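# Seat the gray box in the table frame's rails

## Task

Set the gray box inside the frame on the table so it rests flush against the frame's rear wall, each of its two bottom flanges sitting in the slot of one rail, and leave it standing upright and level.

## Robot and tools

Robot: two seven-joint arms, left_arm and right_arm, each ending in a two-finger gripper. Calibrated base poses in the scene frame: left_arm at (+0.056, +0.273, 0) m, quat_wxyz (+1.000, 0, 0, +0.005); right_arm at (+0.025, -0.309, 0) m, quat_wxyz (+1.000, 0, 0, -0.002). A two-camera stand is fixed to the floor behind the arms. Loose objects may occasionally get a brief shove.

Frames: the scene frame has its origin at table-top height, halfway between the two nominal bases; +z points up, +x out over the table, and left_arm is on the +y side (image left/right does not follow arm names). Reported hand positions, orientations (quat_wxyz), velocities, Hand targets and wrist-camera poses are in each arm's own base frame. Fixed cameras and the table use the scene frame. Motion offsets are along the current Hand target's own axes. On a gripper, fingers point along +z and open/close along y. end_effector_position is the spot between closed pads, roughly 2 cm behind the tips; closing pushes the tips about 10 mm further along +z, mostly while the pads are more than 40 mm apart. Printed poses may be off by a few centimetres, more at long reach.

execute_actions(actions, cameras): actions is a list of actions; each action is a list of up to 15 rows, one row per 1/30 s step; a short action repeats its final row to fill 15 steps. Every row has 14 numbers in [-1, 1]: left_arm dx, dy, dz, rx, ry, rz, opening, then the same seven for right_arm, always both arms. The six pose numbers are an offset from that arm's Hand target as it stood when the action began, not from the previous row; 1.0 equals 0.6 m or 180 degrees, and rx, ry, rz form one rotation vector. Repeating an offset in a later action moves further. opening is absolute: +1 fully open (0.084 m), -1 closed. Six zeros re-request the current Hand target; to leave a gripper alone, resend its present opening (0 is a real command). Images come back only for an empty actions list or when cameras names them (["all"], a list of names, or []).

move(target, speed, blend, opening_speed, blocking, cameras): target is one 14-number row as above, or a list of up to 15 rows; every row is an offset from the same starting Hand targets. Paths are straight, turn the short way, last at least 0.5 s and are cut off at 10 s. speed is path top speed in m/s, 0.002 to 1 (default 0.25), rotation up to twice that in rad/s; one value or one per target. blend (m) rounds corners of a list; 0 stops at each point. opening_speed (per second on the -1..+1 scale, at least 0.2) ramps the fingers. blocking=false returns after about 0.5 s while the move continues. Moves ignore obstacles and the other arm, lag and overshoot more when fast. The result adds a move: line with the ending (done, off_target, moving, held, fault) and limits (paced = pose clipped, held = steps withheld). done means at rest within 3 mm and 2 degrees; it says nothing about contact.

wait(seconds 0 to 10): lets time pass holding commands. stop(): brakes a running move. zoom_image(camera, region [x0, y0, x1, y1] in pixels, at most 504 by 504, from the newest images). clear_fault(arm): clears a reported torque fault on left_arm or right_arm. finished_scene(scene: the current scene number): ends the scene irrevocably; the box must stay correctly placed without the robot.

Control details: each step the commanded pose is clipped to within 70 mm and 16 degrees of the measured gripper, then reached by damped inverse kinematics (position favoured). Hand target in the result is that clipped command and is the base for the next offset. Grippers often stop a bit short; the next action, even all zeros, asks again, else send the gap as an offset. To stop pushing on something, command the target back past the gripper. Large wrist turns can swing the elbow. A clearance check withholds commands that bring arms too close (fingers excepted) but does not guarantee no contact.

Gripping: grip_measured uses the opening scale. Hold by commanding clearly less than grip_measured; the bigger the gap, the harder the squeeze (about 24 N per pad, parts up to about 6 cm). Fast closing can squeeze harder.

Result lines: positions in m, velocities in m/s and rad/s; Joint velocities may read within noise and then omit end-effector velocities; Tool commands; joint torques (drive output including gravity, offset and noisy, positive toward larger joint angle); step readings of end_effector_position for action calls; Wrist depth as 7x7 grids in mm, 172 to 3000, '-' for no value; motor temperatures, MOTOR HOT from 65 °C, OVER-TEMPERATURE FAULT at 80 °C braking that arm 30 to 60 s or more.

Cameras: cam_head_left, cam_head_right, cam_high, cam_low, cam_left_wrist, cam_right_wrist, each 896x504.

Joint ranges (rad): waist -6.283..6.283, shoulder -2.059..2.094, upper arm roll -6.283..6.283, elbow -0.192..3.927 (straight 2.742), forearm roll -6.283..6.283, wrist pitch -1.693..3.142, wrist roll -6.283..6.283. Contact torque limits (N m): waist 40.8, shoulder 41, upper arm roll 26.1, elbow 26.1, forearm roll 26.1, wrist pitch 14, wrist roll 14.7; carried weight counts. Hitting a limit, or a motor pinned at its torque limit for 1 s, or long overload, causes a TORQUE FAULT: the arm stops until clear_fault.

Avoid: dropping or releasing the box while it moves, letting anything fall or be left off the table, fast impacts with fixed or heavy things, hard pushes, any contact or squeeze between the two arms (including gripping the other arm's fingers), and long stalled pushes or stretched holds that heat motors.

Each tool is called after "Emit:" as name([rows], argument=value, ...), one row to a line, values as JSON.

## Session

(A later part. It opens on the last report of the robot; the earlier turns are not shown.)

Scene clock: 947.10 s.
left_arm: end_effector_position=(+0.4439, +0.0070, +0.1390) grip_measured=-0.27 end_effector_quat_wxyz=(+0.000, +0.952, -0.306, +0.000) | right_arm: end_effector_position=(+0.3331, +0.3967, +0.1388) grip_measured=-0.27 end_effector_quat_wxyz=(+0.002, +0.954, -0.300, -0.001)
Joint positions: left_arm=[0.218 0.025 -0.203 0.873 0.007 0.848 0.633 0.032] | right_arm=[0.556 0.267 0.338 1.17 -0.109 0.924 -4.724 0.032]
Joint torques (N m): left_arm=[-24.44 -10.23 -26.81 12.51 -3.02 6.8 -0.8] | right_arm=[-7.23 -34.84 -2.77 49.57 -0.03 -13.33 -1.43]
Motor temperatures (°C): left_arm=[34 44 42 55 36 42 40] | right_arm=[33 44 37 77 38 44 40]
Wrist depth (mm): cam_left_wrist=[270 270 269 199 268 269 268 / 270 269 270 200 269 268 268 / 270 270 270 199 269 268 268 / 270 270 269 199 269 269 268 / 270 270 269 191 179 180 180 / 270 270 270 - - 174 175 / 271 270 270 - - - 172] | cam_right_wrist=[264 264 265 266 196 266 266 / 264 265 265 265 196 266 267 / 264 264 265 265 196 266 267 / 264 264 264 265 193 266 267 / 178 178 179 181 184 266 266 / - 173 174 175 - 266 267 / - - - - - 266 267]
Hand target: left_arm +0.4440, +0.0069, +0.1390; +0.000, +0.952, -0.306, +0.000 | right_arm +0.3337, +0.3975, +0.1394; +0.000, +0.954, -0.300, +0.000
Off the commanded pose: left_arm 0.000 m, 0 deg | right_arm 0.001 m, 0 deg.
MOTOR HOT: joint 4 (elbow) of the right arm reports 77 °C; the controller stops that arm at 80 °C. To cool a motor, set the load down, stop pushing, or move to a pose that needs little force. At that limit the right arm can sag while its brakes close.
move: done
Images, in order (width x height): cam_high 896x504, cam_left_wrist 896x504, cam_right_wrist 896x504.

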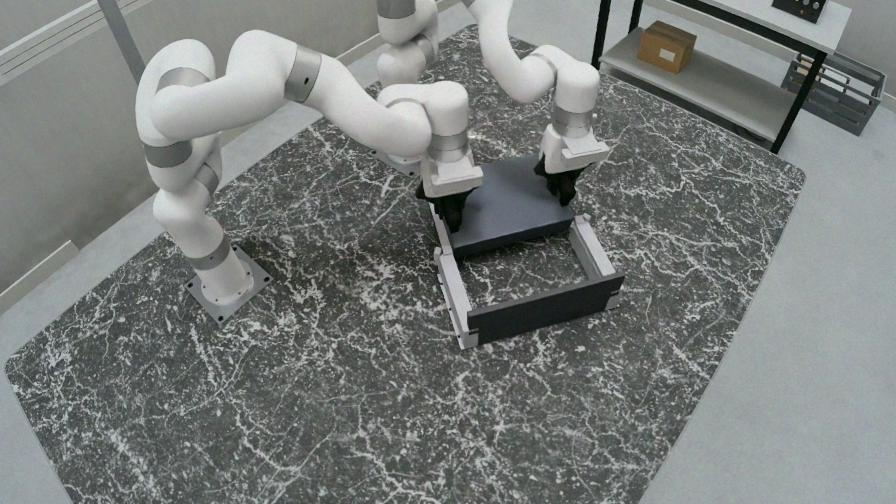

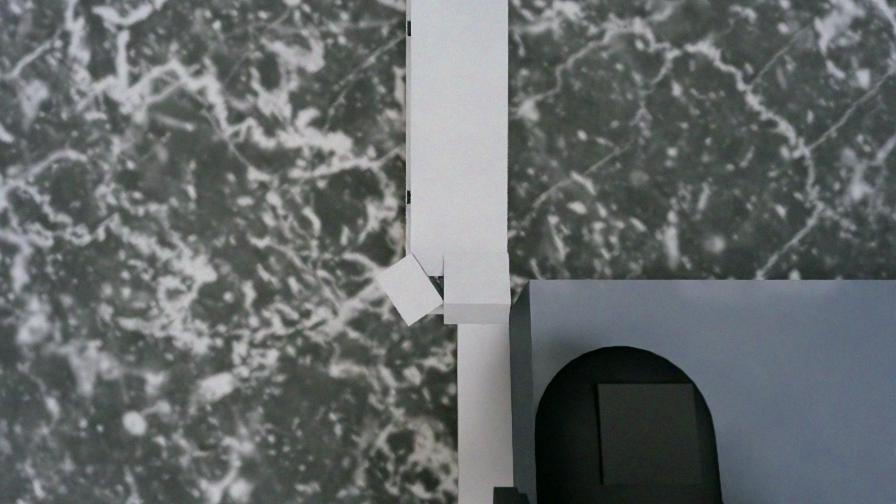

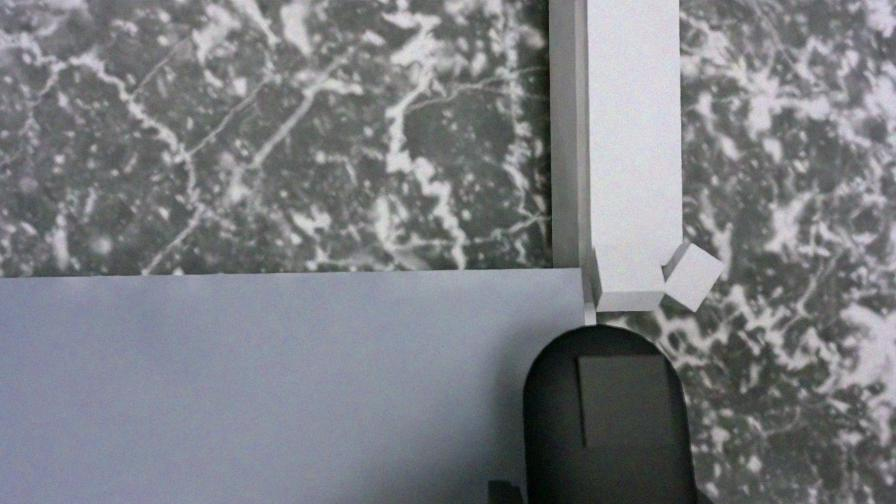

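Emit:
move([
  [-0.1,0.0,0,0,0,0,-1,-0.1,0,0,0,0,0,-1],
  [-0.1,0,0.07,0,0,0,-1,-0.1,0,0.07,0,0,0,-1],
], speed=0.09, blend=0.01, cameras=["cam_left_wrist","cam_right_wrist"])

Scene clock: 1018.57 s.
left_arm: end_effector_position=(+0.4381, +0.0054, +0.1353) grip_measured=-0.27 end_effector_quat_wxyz=(+0.002, +0.951, -0.309, -0.005) | right_arm: end_effector_position=(+0.3270, +0.3916, +0.1274) grip_measured=-0.27 end_effector_quat_wxyz=(+0.013, +0.954, -0.299, -0.007)
Joint positions: left_arm=[0.219 0.02 -0.207 0.859 0.004 0.85 0.638 0.032] | right_arm=[0.556 0.278 0.339 1.154 -0.109 0.925 -4.724 0.032]
Joint torques (N m): left_arm=[0.3 -15.88 -0.05 21.07 -0.21 -1.27 0.09] | right_arm=[-0.25 -29.54 -0.41 19.02 0.01 -1.86 -0.15]
Motor temperatures (°C): left_arm=[34 43 39 53 36 43 40] | right_arm=[33 43 37 50 38 37 40]
Wrist depth (mm): cam_left_wrist=[262 262 263 194 263 264 264 / 263 263 263 194 263 264 264 / 263 263 263 194 264 264 264 / 264 264 263 194 264 265 264 / 264 264 264 185 178 179 181 / 264 265 264 - - 174 176 / 264 265 265 - - - 173] | cam_right_wrist=[249 250 252 254 185 256 258 / 249 250 252 254 185 257 259 / 249 250 252 253 185 257 258 / 249 250 252 253 184 257 259 / - 173 176 178 234 257 259 / - - - 173 - 258 259 / - - - - - 258 259]
Hand target: left_arm +0.4381, +0.0054, +0.1353; +0.002, +0.951, -0.309, -0.005 (not the last commanded pose) | right_arm +0.3270, +0.3916, +0.1274; +0.013, +0.954, -0.299, -0.007 (not the last commanded pose)
Tool commands: left_gripper/opening=-1.0 right_gripper/opening=-1.0
Off the commanded pose: left_arm 0.068 m, 1 deg.
OVER-TEMPERATURE FAULT: BRAKES ON. Joint 4 (elbow) of the left arm reached 80 °C; the stop lasted 46 seconds. The left arm may have sagged or run on as its brakes closed, and pressed harder on what it touched. The left arm's remaining commands of this call were not run. OVER-TEMPERATURE FAULT: BRAKES ON. Before this call, joint 4 (elbow) of the right arm reached 80 °C; the stop lasted 46 seconds. The right arm may have sagged or run on as its brakes closed, and pressed harder on what it touched. The right arm ran none of this call's commands: an arm, its gripper or tool too, takes no command until a result says that it accepts commands again. In this call the stops together used 122 of the actions that the scene allows. The left arm's brakes are open: its gripper holds where the fault left it, with its grip as last carried out. The right arm's brakes are open: its gripper holds where the fault left it, with its grip as last carried out. Those arms accept commands again.
move: fault (right_arm), off_target (left_arm; braked at the fault stop of right_arm); path passed 0 of 2 targets
Images, in order (width x height): cam_left_wrist 896x504, cam_right_wrist 896x504.

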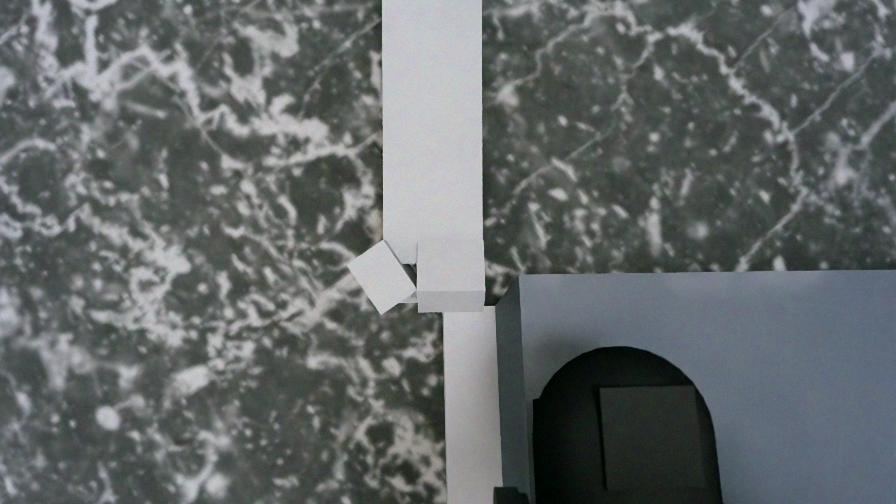

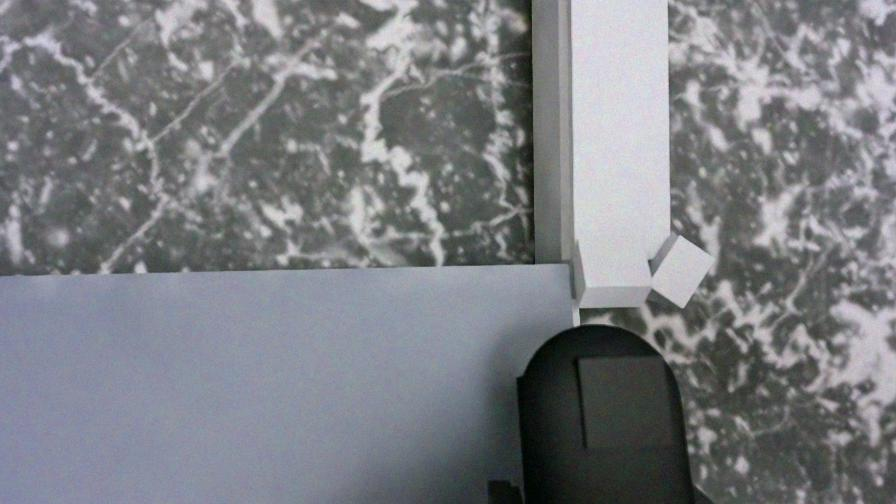

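Emit:
move([
  [-0.13,0.0,0,0.0022,0.0027,0,-1,-0.13,-0.005,-0.0133,0.0092,0.0018,0,-1],
  [-0.13,0,0.062,0.0022,0.0027,0,-1,-0.13,-0.005,0.049,0.0092,0.0018,0,-1],
  [-0.13,0,0.062,0.0022,0.0027,0,1,-0.13,-0.005,0.049,0.0092,0.0018,0,1],
], speed=0.09, blend=[0.01,0,0], cameras=["cam_left_wrist","cam_right_wrist","cam_high"])

Scene clock: 1030.27 s.
left_arm: end_effector_position=(+0.3745, +0.0510, +0.0986) grip_measured=+1.00 end_effector_quat_wxyz=(+0.001, +0.951, -0.309, +0.000) | right_arm: end_effector_position=(+0.2641, +0.4379, +0.0984) grip_measured=+1.00 end_effector_quat_wxyz=(+0.000, +0.954, -0.299, +0.000)
Joint positions: left_arm=[0.275 -0.1 -0.141 0.596 -0.023 0.695 0.781 0.084] | right_arm=[0.667 0.316 0.38 1.1 -0.159 0.812 -4.535 0.084]
Joint torques (N m): left_arm=[6.84 -16.58 3.87 23.42 -1.77 -3.54 -0.85] | right_arm=[4.43 -32.71 3.56 13.47 1.17 -0.84 0.7]
Motor temperatures (°C): left_arm=[34 44 39 55 36 42 40] | right_arm=[33 43 37 53 38 38 40]
Wrist depth (mm): cam_left_wrist=[228 228 228 191 228 228 228 / 228 228 228 228 228 228 228 / 228 229 229 228 228 228 228 / 229 228 229 228 - - - / 229 229 228 229 - - - / 229 229 229 - - - - / 229 229 229 - - - -] | cam_right_wrist=[226 226 226 226 227 226 227 / 226 227 226 227 227 226 227 / 226 226 227 226 227 227 227 / - - - - 227 226 226 / - - - - 219 227 227 / - - - - - 227 227 / - - - - - 226 227]
Hand target: left_arm +0.3745, +0.0511, +0.0987; +0.000, +0.951, -0.309, +0.000 | right_arm +0.2640, +0.4380, +0.0985; +0.000, +0.954, -0.299, +0.000
Off the commanded pose: left_arm 0.000 m, 0 deg | right_arm 0.000 m, 0 deg.
move: done
Images, in order (width x height): cam_high 896x504, cam_left_wrist 896x504, cam_right_wrist 896x504.

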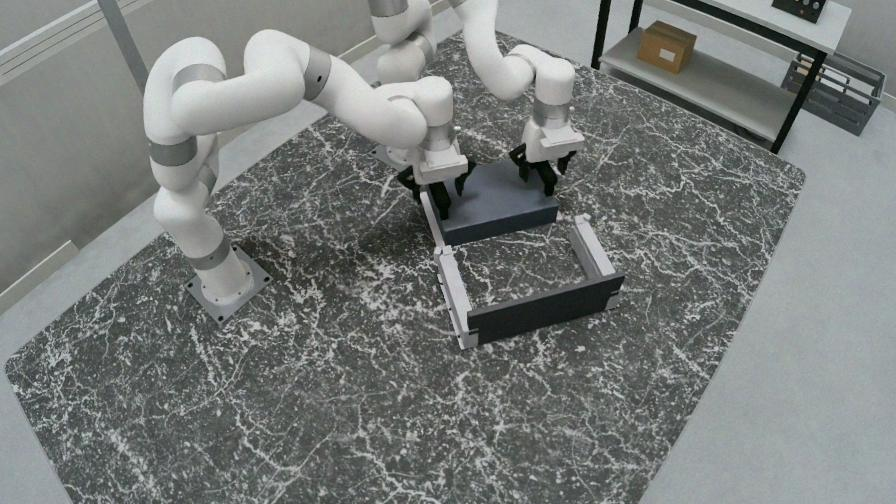

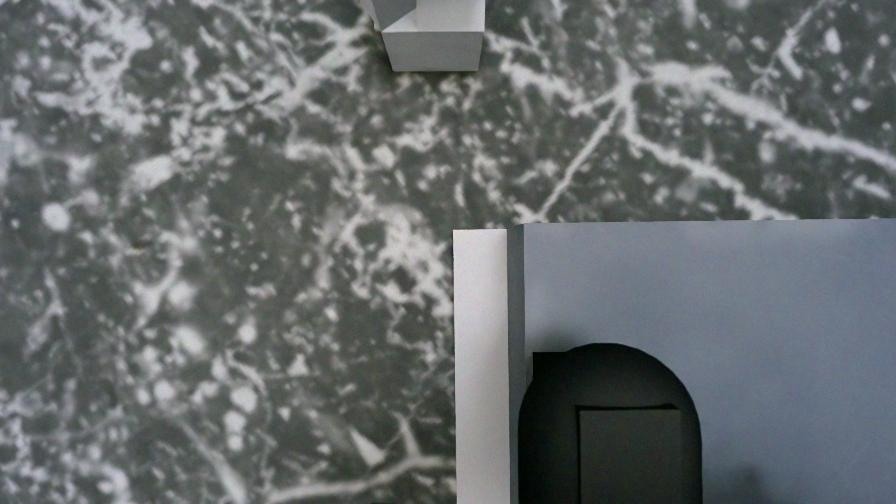

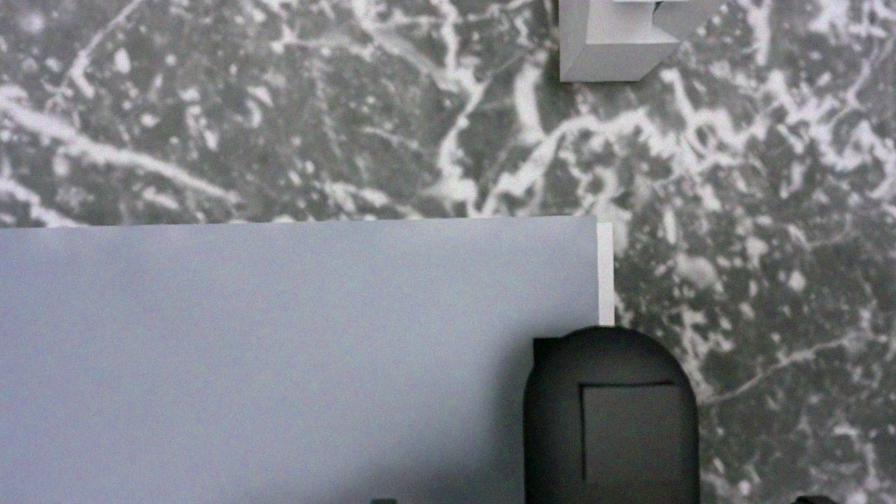

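Emit:
move([
  [-0.005,-0.0028,0,0,0,-0.0061,1,-0.0033,-0.0028,0,0,0,-0.0061,1],
  [-0.005,-0.0028,0,0,0,-0.0061,-1,-0.0033,-0.0028,0,0,0,-0.0061,-1],
  [-0.005,-0.0028,-0.0883,0,0,-0.0061,-1,-0.0033,-0.0028,-0.0892,0,0,-0.0061,-1],
  [0.0495,-0.0128,-0.0875,0,0,0.0006,-1,0.0422,-0.0128,-0.0883,0,0,0.0006,-1],
  [0.18,-0.0128,-0.0867,0,0,0.0006,-1,0.1727,-0.0128,-0.0875,0,0,0.0006,-1],
], speed=[0.15,0.15,0.08,0.08,0.06], opening_speed=1.5, blend=[0,0,0,0.002,0], cameras=["cam_left_wrist","cam_right_wrist"])

Scene clock: 1092.80 s.
left_arm: end_effector_position=(+0.4664, -0.0060, +0.1507) grip_measured=-0.27 end_effector_quat_wxyz=(+0.000, +0.951, -0.310, +0.000) | right_arm: end_effector_position=(+0.3534, +0.3850, +0.1507) grip_measured=-0.27 end_effector_quat_wxyz=(+0.001, +0.954, -0.300, -0.001)
Joint positions: left_arm=[0.206 0.077 -0.221 0.973 0.02 0.898 0.602 0.032] | right_arm=[0.526 0.262 0.325 1.202 -0.101 0.957 -4.775 0.032]
Joint torques (N m): left_arm=[-22.12 -12.59 -24.24 15.97 -2.59 5.9 -1] | right_arm=[-2.75 -33.41 2.16 45.04 1.86 -11.4 -1.39]
Motor temperatures (°C): left_arm=[34 45 39 60 36 41 40] | right_arm=[33 45 37 55 38 38 40]
Wrist depth (mm): cam_left_wrist=[281 281 281 211 280 280 280 / 281 281 280 211 280 280 279 / 281 281 281 211 280 280 280 / 281 281 281 211 - - - / 282 281 281 211 - - - / 282 281 281 - - - - / 281 282 281 - - - -] | cam_right_wrist=[276 277 277 277 208 278 278 / 276 277 277 278 208 278 279 / 276 276 277 277 208 278 278 / - - - - 208 278 278 / - - - - - 278 278 / - - - - - 279 279 / - - - - - 279 279]
Hand target: left_arm +0.4665, -0.0060, +0.1508; +0.000, +0.951, -0.310, +0.000 | right_arm +0.3536, +0.3851, +0.1509; +0.000, +0.954, -0.300, +0.000
Off the commanded pose: left_arm 0.000 m, 0 deg | right_arm 0.000 m, 0 deg.
move: done
Images, in order (width x height): cam_left_wrist 896x504, cam_right_wrist 896x504.

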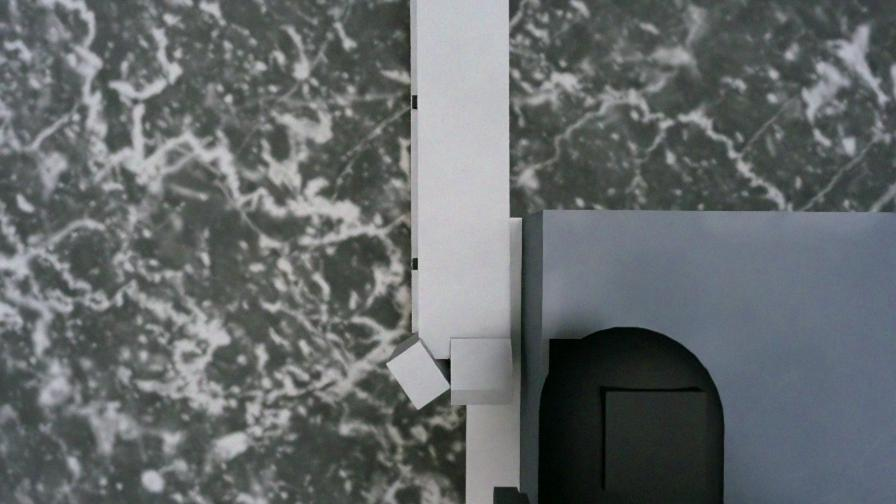

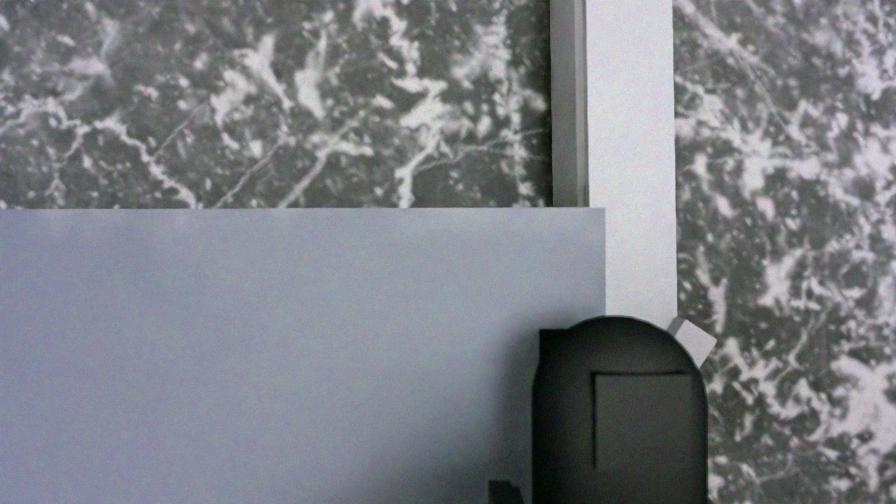

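Emit:
move([
  [0.22,0,0.0005,0,0,0,-1,0.22,0,0.0005,0,0,0,-1],
  [0.248,0,0.0005,0,0,0,-1,0.248,0,0.0005,0,0,0,-1],
], speed=[0.08,0.03], blend=0.003, cameras=["cam_left_wrist","cam_right_wrist"])

Scene clock: 1103.20 s.
left_arm: end_effector_position=(+0.5811, -0.0909, +0.1500) grip_measured=-0.27 end_effector_quat_wxyz=(+0.001, +0.951, -0.310, -0.002) | right_arm: end_effector_position=(+0.4592, +0.3011, +0.1493) grip_measured=-0.27 end_effector_quat_wxyz=(+0.016, +0.954, -0.299, -0.012)
Joint positions: left_arm=[0.056 0.476 -0.256 1.513 0.132 1.059 0.392 0.032] | right_arm=[0.373 0.37 0.237 1.364 -0.1 1.045 -5.028 0.032]
Joint torques (N m): left_arm=[8.59 -23.08 9.12 51.66 4.21 -18.65 -1.3] | right_arm=[-1.3 -28.61 -1.08 0.17 -0.72 12.67 -0.19]
Motor temperatures (°C): left_arm=[35 44 44 60 36 41 40] | right_arm=[33 45 37 70 38 42 40]
Wrist depth (mm): cam_left_wrist=[276 275 276 276 276 276 276 / 276 276 276 276 276 276 276 / 277 277 276 276 276 276 277 / 277 277 277 208 - - - / 277 277 277 208 - - - / 278 278 278 - - - - / 278 278 278 - - - -] | cam_right_wrist=[269 271 273 275 277 279 281 / 270 271 274 276 278 279 281 / 271 272 - 276 277 279 281 / - - - - 208 280 281 / - - - - 208 280 283 / - - - - - 280 283 / - - - - - 281 283]
Hand target: left_arm +0.5824, -0.0905, +0.1505; +0.000, +0.951, -0.310, +0.000 (not the last commanded pose) | right_arm +0.4592, +0.3011, +0.1493; +0.016, +0.954, -0.299, -0.012 (not the last commanded pose)
Tool commands: left_gripper/opening=-1.0 right_gripper/opening=-1.0
Off the commanded pose: left_arm 0.006 m, 0 deg | right_arm 0.016 m, 2 deg.
TORQUE FAULT: the external load on joint 6 (wrist pitch) of the right arm reached its load limit, and that arm stopped. The contact can be on any part of that arm beyond that joint, not only on its tool. A torque fault puts only its own arm into a fault stop. That arm's remaining commands of this call were not run. The hold on joint 6 (wrist pitch) of that arm was moved back by the arm itself, up to 3 degrees, as the stop began. That arm is still stopped at the end of this call. While its stop runs, that arm, its gripper or tool too, takes no new command.
End effector pose when the fault began: right_arm: position (+0.4664, +0.3060, +0.1504), quat_wxyz (+0.001, +0.954, -0.299, -0.001)
Joint positions when the fault began: right_arm=[0.373 0.371 0.236 1.361 -0.1 1.005 -5.028 0.032]
MOTOR HOT: joint 4 (elbow) of the right arm reports 70 °C; the controller stops that arm at 80 °C. To cool a motor, set the load down, stop pushing, or move to a pose that needs little force. At that limit the right arm can sag while its brakes close.
CLEAR FAULT: the right arm stays stopped (state 4) until you call clear_fault(arm="right_arm").
move: fault (right_arm), off_target (left_arm; braked at the fault stop of right_arm); path passed 1 of 2 targets
Images, in order (width x height): cam_left_wrist 896x504, cam_right_wrist 896x504.

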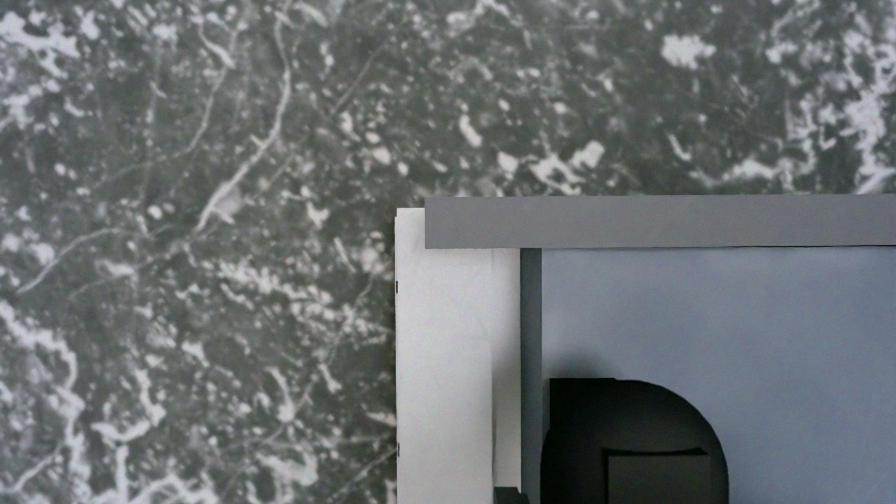

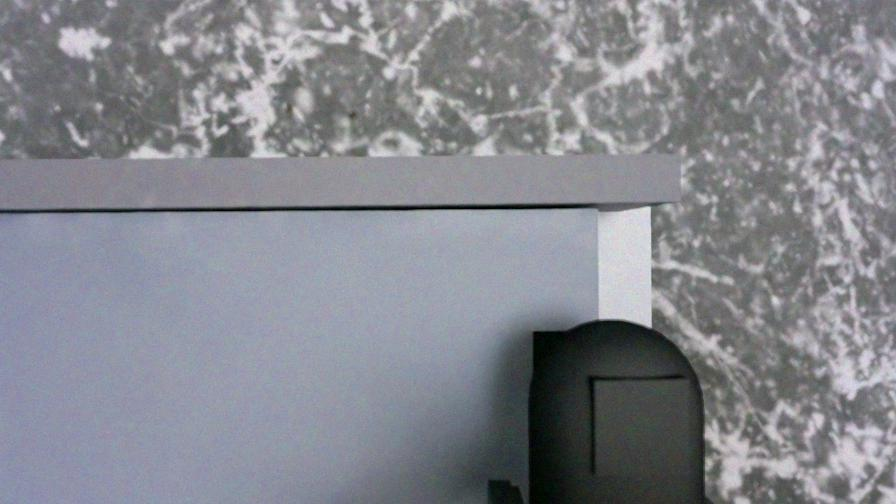

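Emit:
clear_fault(arm="right_arm")

Emit:
move([
  [0.001,0,0.002,0,0,0,-1,0.012,0,0.0,0.011,0.003,0,-1],
  [0.001,0,0.002,0,0,0,1,0.012,0,0,0.011,0.003,0,1],
  [0.001,0,-0.12,0,0,0,1,0.012,0,-0.12,0.011,0.003,0,1],
], speed=[0.03,0.05,0.15], opening_speed=1.2, cameras=["cam_left_wrist","cam_right_wrist","cam_high","cam_low"])

Scene clock: 1159.27 s.
left_arm: end_effector_position=(+0.5772, -0.0911, +0.1462) grip_measured=-0.27 end_effector_quat_wxyz=(+0.002, +0.950, -0.311, -0.009) end_effector_velocity=(+0.005, +0.003, +0.003) end_effector_angular_velocity=(-0.001, -0.016, +0.006) | right_arm: end_effector_position=(+0.4590, +0.3009, +0.1493) grip_measured=-0.27 end_effector_quat_wxyz=(+0.016, +0.954, -0.299, -0.012)
Joint positions: left_arm=[0.056 0.478 -0.258 1.507 0.132 1.064 0.392 0.032] | right_arm=[0.373 0.37 0.237 1.364 -0.1 1.046 -5.028 0.032]
Joint velocities: left_arm=[0.003 -0.001 0.003 0.005 0 -0.01 0 0] | right_arm=[within noise]
Joint torques (N m): left_arm=[0.14 -23.9 -5.47 17.15 -0.24 -0.24 0.1] | right_arm=[-1.2 -28.91 -1.24 0.47 -0.72 11.35 -0.12]
Motor temperatures (°C): left_arm=[34 43 38 54 35 42 40] | right_arm=[33 44 37 45 37 55 39]
Wrist depth (mm): cam_left_wrist=[272 272 272 273 273 272 273 / 272 272 273 273 273 273 274 / 273 273 273 273 273 274 274 / 274 274 274 205 - - - / 274 274 275 205 - - - / 275 275 275 - - - - / 275 275 276 - - - -] | cam_right_wrist=[269 271 273 275 277 279 281 / 270 271 273 275 278 279 281 / 270 271 273 275 277 280 281 / - - - - 208 280 282 / - - - - 208 280 283 / - - - - - 281 283 / - - - - - 281 283]
Hand target: left_arm +0.5773, -0.0911, +0.1462; +0.002, +0.950, -0.311, -0.009 (not the last commanded pose) | right_arm +0.4590, +0.3009, +0.1493; +0.016, +0.954, -0.299, -0.012 (not the last commanded pose)
Tool commands: left_gripper/opening=-1.0 right_gripper/opening=-1.0
Off the commanded pose: left_arm 0.011 m, 1 deg | right_arm 0.017 m, 2 deg.
TORQUE FAULT, CONTINUED: the right arm's stop, for the torque fault of joint 6 (wrist pitch) that an earlier result reported, is over. In this call, the stops that this result tells of count together as 90 of the actions that you can send in this scene; the call itself counts as one more. The hold on joint 6 (wrist pitch) of that arm was moved back by the arm itself, up to 3 degrees, as the stop began. That arm's target is now where it stood when the stop ended, not its last command. That arm's gripper keeps its grip as last carried out, and that arm accepts commands again: back off and push less far.
OVER-TEMPERATURE FAULT: BRAKES ON. Before this call, joint 4 (elbow) of the left arm reached 80 °C; the stop lasted 46 seconds. The left arm may have sagged or run on as its brakes closed, and pressed harder on what it touched. The left arm's brakes are open: its gripper holds where the fault left it, with its grip as last carried out. The left arm accepts commands again.
MOTOR HOT: cleared for the motors of the right arm.
CLEAR FAULT: your call cleared the right arm's torque fault. If a joint's load stays at its limit, that arm stops again at once.

not run: an earlier result of this reply reported a stop or a fault. Calls in your next reply go to the robot.

Emit:
move([
  [0,0,0,0,0,0,1,0,0,0,0,0,0,1],
  [0,0,-0.12,0,0,0,1,0,0,-0.12,0,0,0,1],
], speed=0.15, opening_speed=1.2, cameras=["cam_left_wrist","cam_right_wrist","cam_high","cam_low"])

Scene clock: 1169.80 s.
left_arm: end_effector_position=(+0.5785, -0.0912, +0.2182) grip_measured=+1.00 end_effector_quat_wxyz=(+0.002, +0.950, -0.311, -0.009) | right_arm: end_effector_position=(+0.4613, +0.3026, +0.2213) grip_measured=+1.00 end_effector_quat_wxyz=(+0.016, +0.954, -0.299, -0.012)
Joint positions: left_arm=[0.056 0.425 -0.267 1.639 0.113 1.247 0.405 0.084] | right_arm=[0.372 0.316 0.245 1.501 -0.081 1.234 -5.041 0.084]
Joint torques (N m): left_arm=[-6.87 -23.53 -6.44 26.8 -1.53 -1.04 1.17] | right_arm=[5.09 -33.6 2.89 24.86 0.49 -0.78 -1.32]
Motor temperatures (°C): left_arm=[34 44 39 55 35 41 39] | right_arm=[33 44 37 46 37 53 39]
Wrist depth (mm): cam_left_wrist=[342 342 343 343 343 343 344 / 343 343 344 344 343 344 344 / 344 343 344 344 344 344 345 / 345 344 345 276 236 236 237 / 345 346 346 276 237 237 237 / 346 346 347 - 179 238 238 / 347 346 348 - 179 238 238] | cam_right_wrist=[337 339 342 346 347 352 353 / 338 340 342 346 349 352 355 / 337 339 343 346 348 352 354 / 231 234 236 237 280 353 357 / 232 234 236 237 239 352 356 / 233 235 236 237 182 353 356 / 233 235 236 238 182 354 357]
Hand target: left_arm +0.5785, -0.0912, +0.2182; +0.002, +0.950, -0.311, -0.009 | right_arm +0.4613, +0.3026, +0.2212; +0.016, +0.954, -0.299, -0.012
Off the commanded pose: left_arm 0.000 m, 0 deg | right_arm 0.000 m, 0 deg.
move: done
Images, in order (width x height): cam_high 896x504, cam_low 896x504, cam_left_wrist 896x504, cam_right_wrist 896x504.

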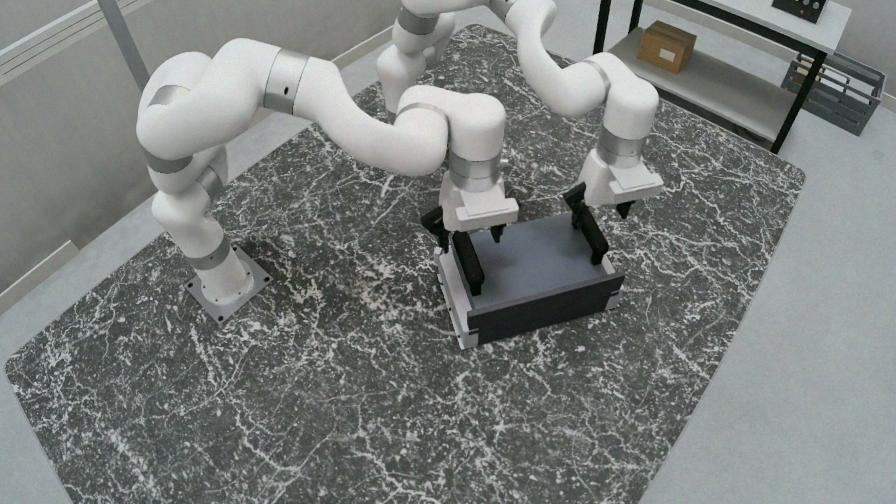

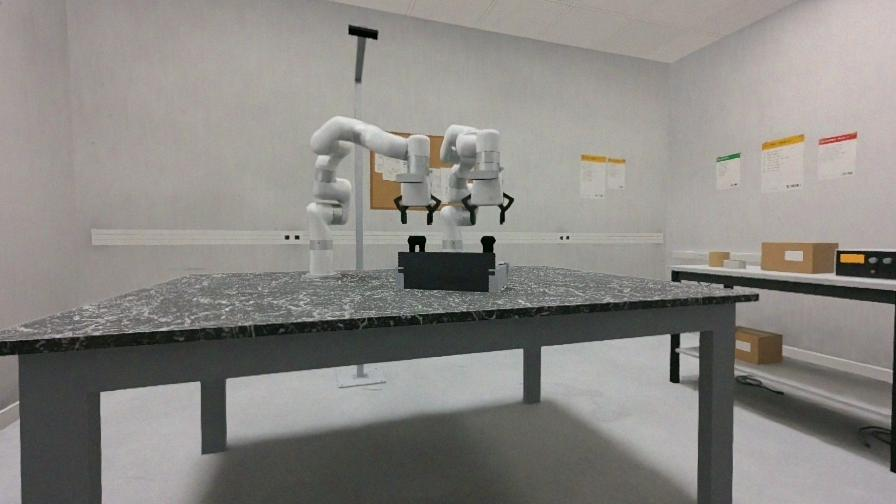

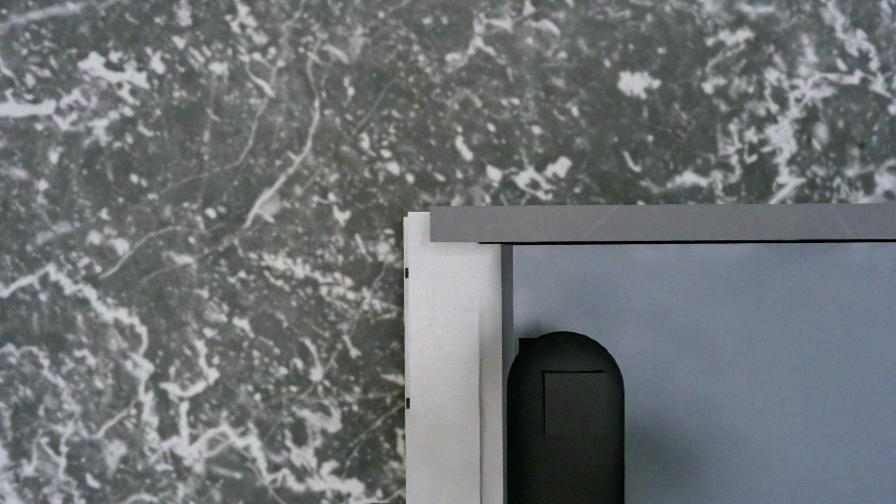

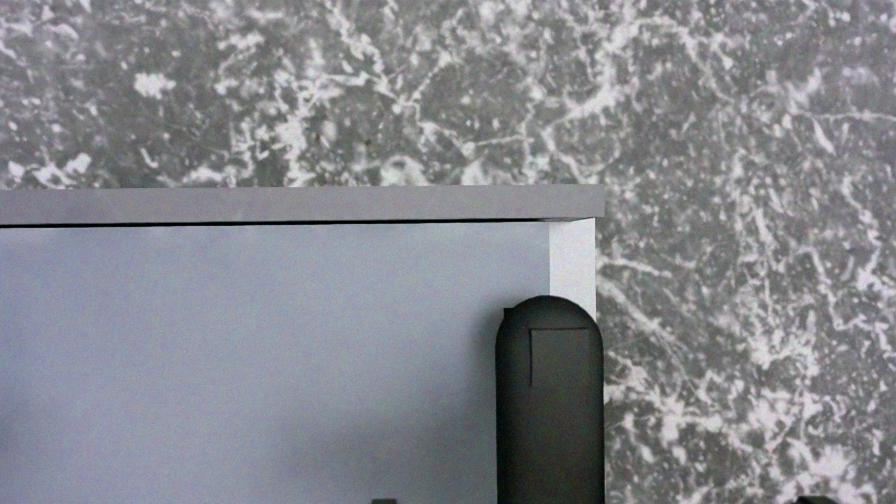

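Emit:
move([
  [-0.215,0,0,0.003,0.0051,0,-1,-0.215,0,0,0.0108,0.0036,0,-1],
  [-0.215,0,0.205,0.003,0.0051,0,-1,-0.215,0,0.21,0.0108,0.0036,0,-1],
  [-0.168,0,0.205,0.003,0.0051,0,-1,-0.168,0,0.21,0.0108,0.0036,0,-1],
], speed=[0.2,0.15,0.02], cameras=["cam_left_wrist","cam_right_wrist","cam_head_left","cam_high"])

Scene clock: 1192.93 s.
left_arm: end_effector_position=(+0.4674, -0.0193, +0.0926) grip_measured=-1.00 end_effector_quat_wxyz=(+0.006, +0.950, -0.310, -0.027) | right_arm: end_effector_position=(+0.3635, +0.3650, +0.0969) grip_measured=-1.00 end_effector_quat_wxyz=(+0.001, +0.954, -0.299, -0.001)
Joint positions: left_arm=[0.172 0.219 -0.22 0.976 0.068 0.819 0.538 0] | right_arm=[0.495 0.324 0.309 1.117 -0.132 0.815 -4.796 0]
Joint torques (N m): left_arm=[-2.38 -19.09 -4.45 23.74 -0.61 -0.62 0.06] | right_arm=[-9.04 -19.38 -5.72 7.43 0.43 6.42 -1.32]
Motor temperatures (°C): left_arm=[34 45 39 62 35 40 40] | right_arm=[33 44 37 53 37 45 39]
Wrist depth (mm): cam_left_wrist=[- - - - - - - / - - - - - - - / - - - - - - - / - - - - - - - / - - - - - - - / - - - - - - - / 219 - - - - - -] | cam_right_wrist=[- - - - - - 225 / - - - - - - 226 / - - - - - - 225 / - - - - - - 226 / - - - - - - 225 / - - - - - - 226 / - - - - - - 225]
Hand target: left_arm +0.4674, -0.0193, +0.0926; +0.006, +0.950, -0.310, -0.027 (not the last commanded pose) | right_arm +0.3634, +0.3648, +0.0968; +0.002, +0.954, -0.299, -0.002 (not the last commanded pose)
Tool commands: left_gripper/opening=-1.0 right_gripper/opening=-1.0
Off the commanded pose: left_arm 0.030 m, 3 deg | right_arm 0.013 m, 0 deg.
TORQUE FAULT: the external load on joint 6 (wrist pitch) of the left arm reached its load limit, and that arm stopped. The contact can be on any part of that arm beyond that joint, not only on its tool. A torque fault puts only its own arm into a fault stop. That arm's remaining commands of this call were not run. The hold on joint 6 (wrist pitch) of that arm was moved back by the arm itself, up to 3 degrees, as the stop began. That arm is still stopped at the end of this call. While its stop runs, that arm, its gripper or tool too, takes no new command.
CLEAR FAULT: the left arm stays stopped (state 4) until you call clear_fault(arm="left_arm").
End effector pose when the fault began: left_arm: position (+0.4806, -0.0209, +0.0964), quat_wxyz (+0.000, +0.951, -0.310, -0.002)
Joint positions when the fault began: left_arm=[0.172 0.218 -0.22 0.976 0.068 0.767 0.538 0]
move: fault (left_arm), off_target (right_arm; braked at the fault stop of left_arm); path passed 2 of 3 targets
Images, in order (width x height): cam_head_left 896x504, cam_high 896x504, cam_left_wrist 896x504, cam_right_wrist 896x504.

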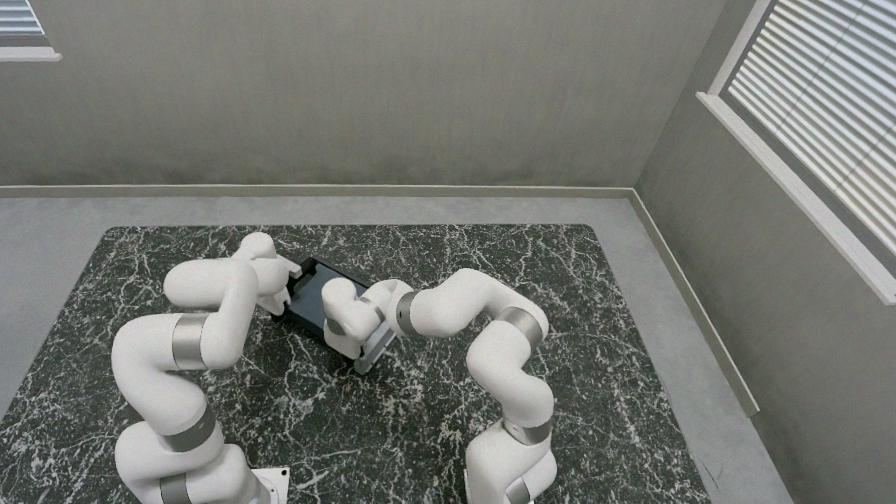

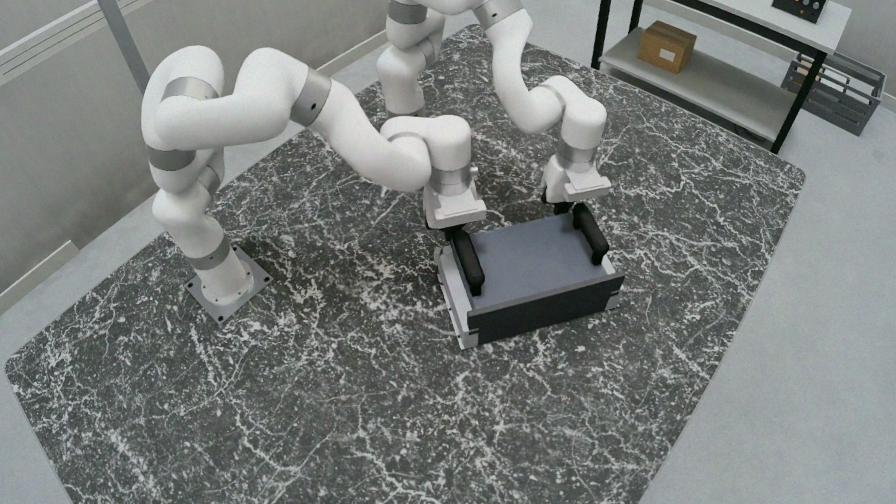

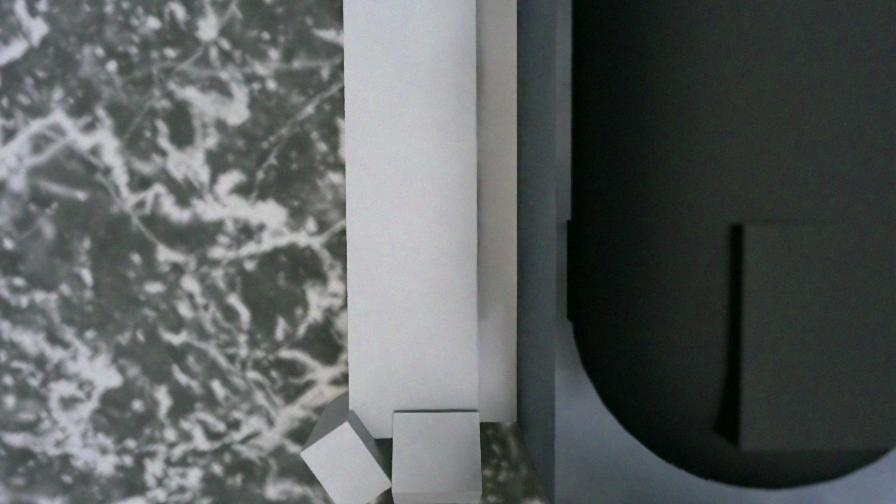

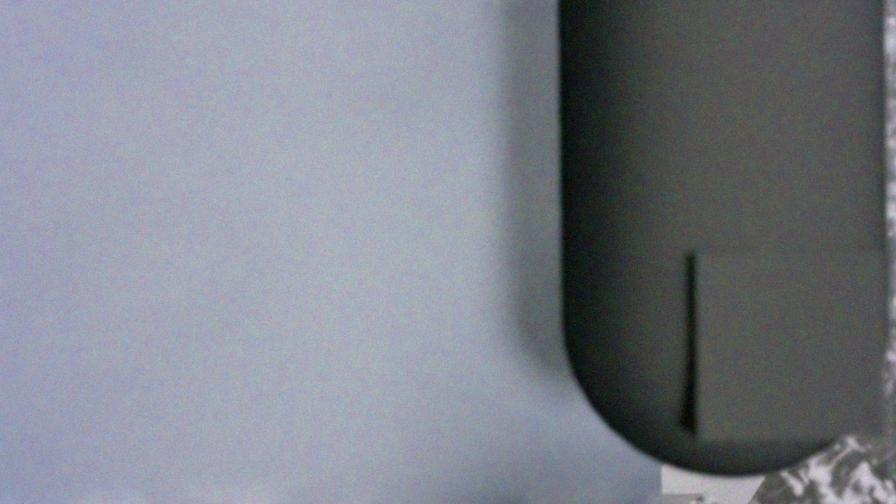

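Emit:
clear_fault(arm="left_arm")

Emit:
move([
  [-0.04,0,0,0,0.01,0,-1,-0.04,0,0,0,0,0,-1],
  [-0.04,0,-0.22,0.006,0.016,0,-1,-0.04,0,-0.22,0,0,0,-1],
  [0.13,0,-0.22,0.006,0.016,0,-1,0.13,0,-0.22,0,0,0,-1],
], speed=[0.08,0.2,0.2], blend=[0,0.03,0], cameras=["cam_left_wrist","cam_right_wrist"])

Scene clock: 1203.47 s.
left_arm: end_effector_position=(+0.4674, -0.0193, +0.0926) grip_measured=-1.00 end_effector_quat_wxyz=(+0.006, +0.950, -0.310, -0.027) | right_arm: end_effector_position=(+0.3634, +0.3648, +0.0968) grip_measured=-1.00 end_effector_quat_wxyz=(+0.002, +0.954, -0.299, -0.002)
Joint positions: left_arm=[0.172 0.219 -0.22 0.976 0.068 0.819 0.538 0] | right_arm=[0.495 0.324 0.309 1.117 -0.132 0.815 -4.796 0]
Joint torques (N m): left_arm=[-2.43 -19.1 -4.41 23.79 -0.65 -0.64 0.07] | right_arm=[-10.04 -19.45 -6.2 -0.93 -1.98 6.92 0.25]
Motor temperatures (°C): left_arm=[34 45 39 63 35 40 40] | right_arm=[33 44 38 48 37 45 39]
Wrist depth (mm): cam_left_wrist=[- - - - - - - / - - - - - - - / - - - - - - - / - - - - - - - / - - - - - - - / - - - - - - - / 219 - - - - - -] | cam_right_wrist=[- - - - - - 225 / - - - - - - 226 / - - - - - - 225 / - - - - - - 226 / - - - - - - 225 / - - - - - - 226 / - - - - - - 226]
Hand target: left_arm +0.4674, -0.0193, +0.0926; +0.006, +0.950, -0.310, -0.027 (not the last commanded pose) | right_arm +0.3634, +0.3648, +0.0968; +0.002, +0.954, -0.299, -0.002 (not the last commanded pose)
Tool commands: left_gripper/opening=-1.0 right_gripper/opening=-1.0
Off the commanded pose: left_arm 0.030 m, 3 deg | right_arm 0.013 m, 0 deg.
TORQUE FAULT, CONTINUED: the left arm's stop, for the torque fault of joint 6 (wrist pitch) that an earlier result reported, is over. The call counts as one of the actions that you can send in this scene. The hold on joint 6 (wrist pitch) of that arm was moved back by the arm itself, up to 3 degrees, as the stop began. That arm's target is now where it stood when the stop ended, not its last command. That arm's gripper keeps its grip as last carried out, and that arm accepts commands again: back off and push less far.
CLEAR FAULT: your call cleared the left arm's torque fault. If a joint's load stays at its limit, that arm stops again at once.

Scene clock: 1205.93 s.
left_arm: end_effector_position=(+0.5376, -0.0658, +0.2207) grip_measured=-1.00 end_effector_quat_wxyz=(+0.005, +0.951, -0.310, +0.000) | right_arm: end_effector_position=(+0.4280, +0.3206, +0.2287) grip_measured=-1.00 end_effector_quat_wxyz=(+0.002, +0.954, -0.299, -0.001)
Joint positions: left_arm=[0.128 0.251 -0.275 1.401 0.063 1.162 0.465 0] | right_arm=[0.403 0.223 0.265 1.389 -0.062 1.178 -4.99 0]
Joint torques (N m): left_arm=[-6.64 -16.28 -5.28 26.91 1.69 -0.79 -0.98] | right_arm=[-4.35 -24.59 -0.38 24.5 -1.54 -0.72 -1.43]
Motor temperatures (°C): left_arm=[34 45 38 63 35 40 40] | right_arm=[33 44 38 49 37 44 39]
Wrist depth (mm): cam_left_wrist=[348 348 349 349 349 350 350 / 348 348 348 230 230 230 231 / 348 349 349 280 240 241 240 / 348 349 348 280 180 241 241 / 348 348 349 280 180 240 241 / 349 350 348 280 181 241 241 / 349 349 349 280 181 241 241] | cam_right_wrist=[354 355 357 356 357 357 357 / 355 355 246 246 357 357 357 / 246 246 246 247 286 357 357 / 246 246 247 247 287 357 357 / 246 246 246 247 287 357 357 / 246 246 246 247 287 357 358 / 246 246 247 246 287 357 357]
Hand target: left_arm +0.5376, -0.0658, +0.2207; +0.005, +0.951, -0.310, +0.000 | right_arm +0.4280, +0.3206, +0.2287; +0.002, +0.954, -0.299, -0.002
Off the commanded pose: left_arm 0.000 m, 0 deg | right_arm 0.000 m, 0 deg.
move: done
Images, in order (width x height): cam_left_wrist 896x504, cam_right_wrist 896x504.

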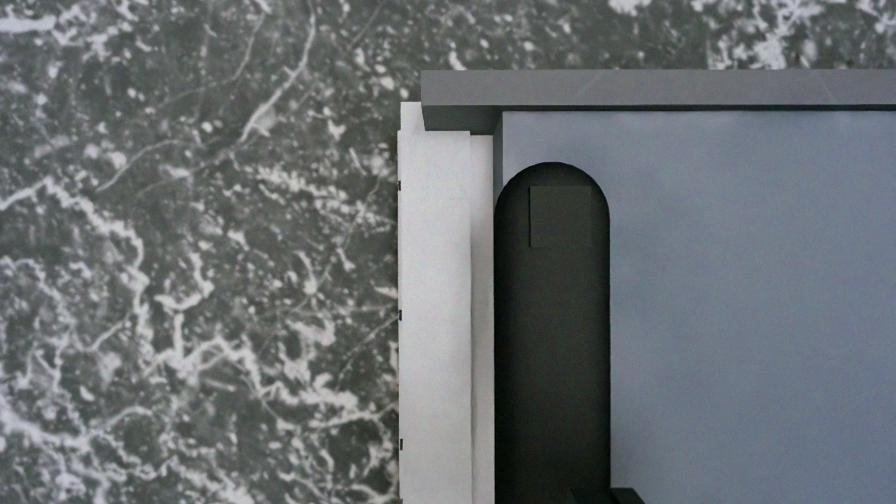

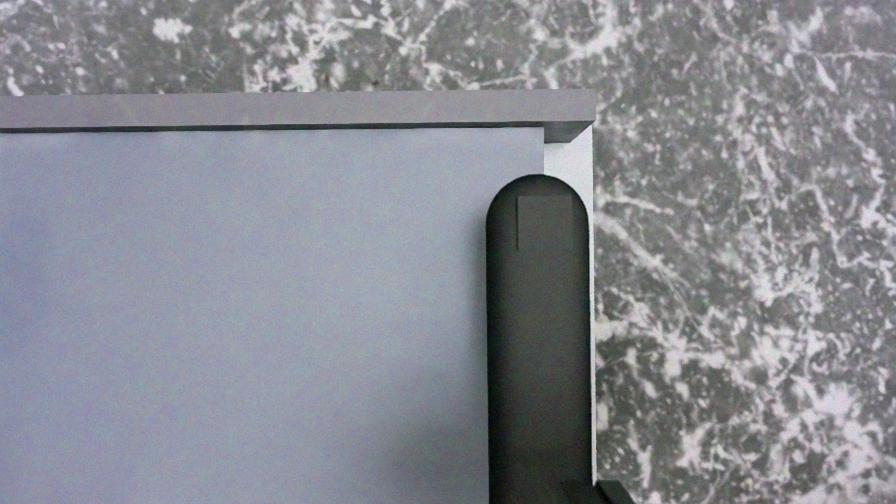

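Emit:
finished_scene(scene=1)

The scene is finished: the task was done.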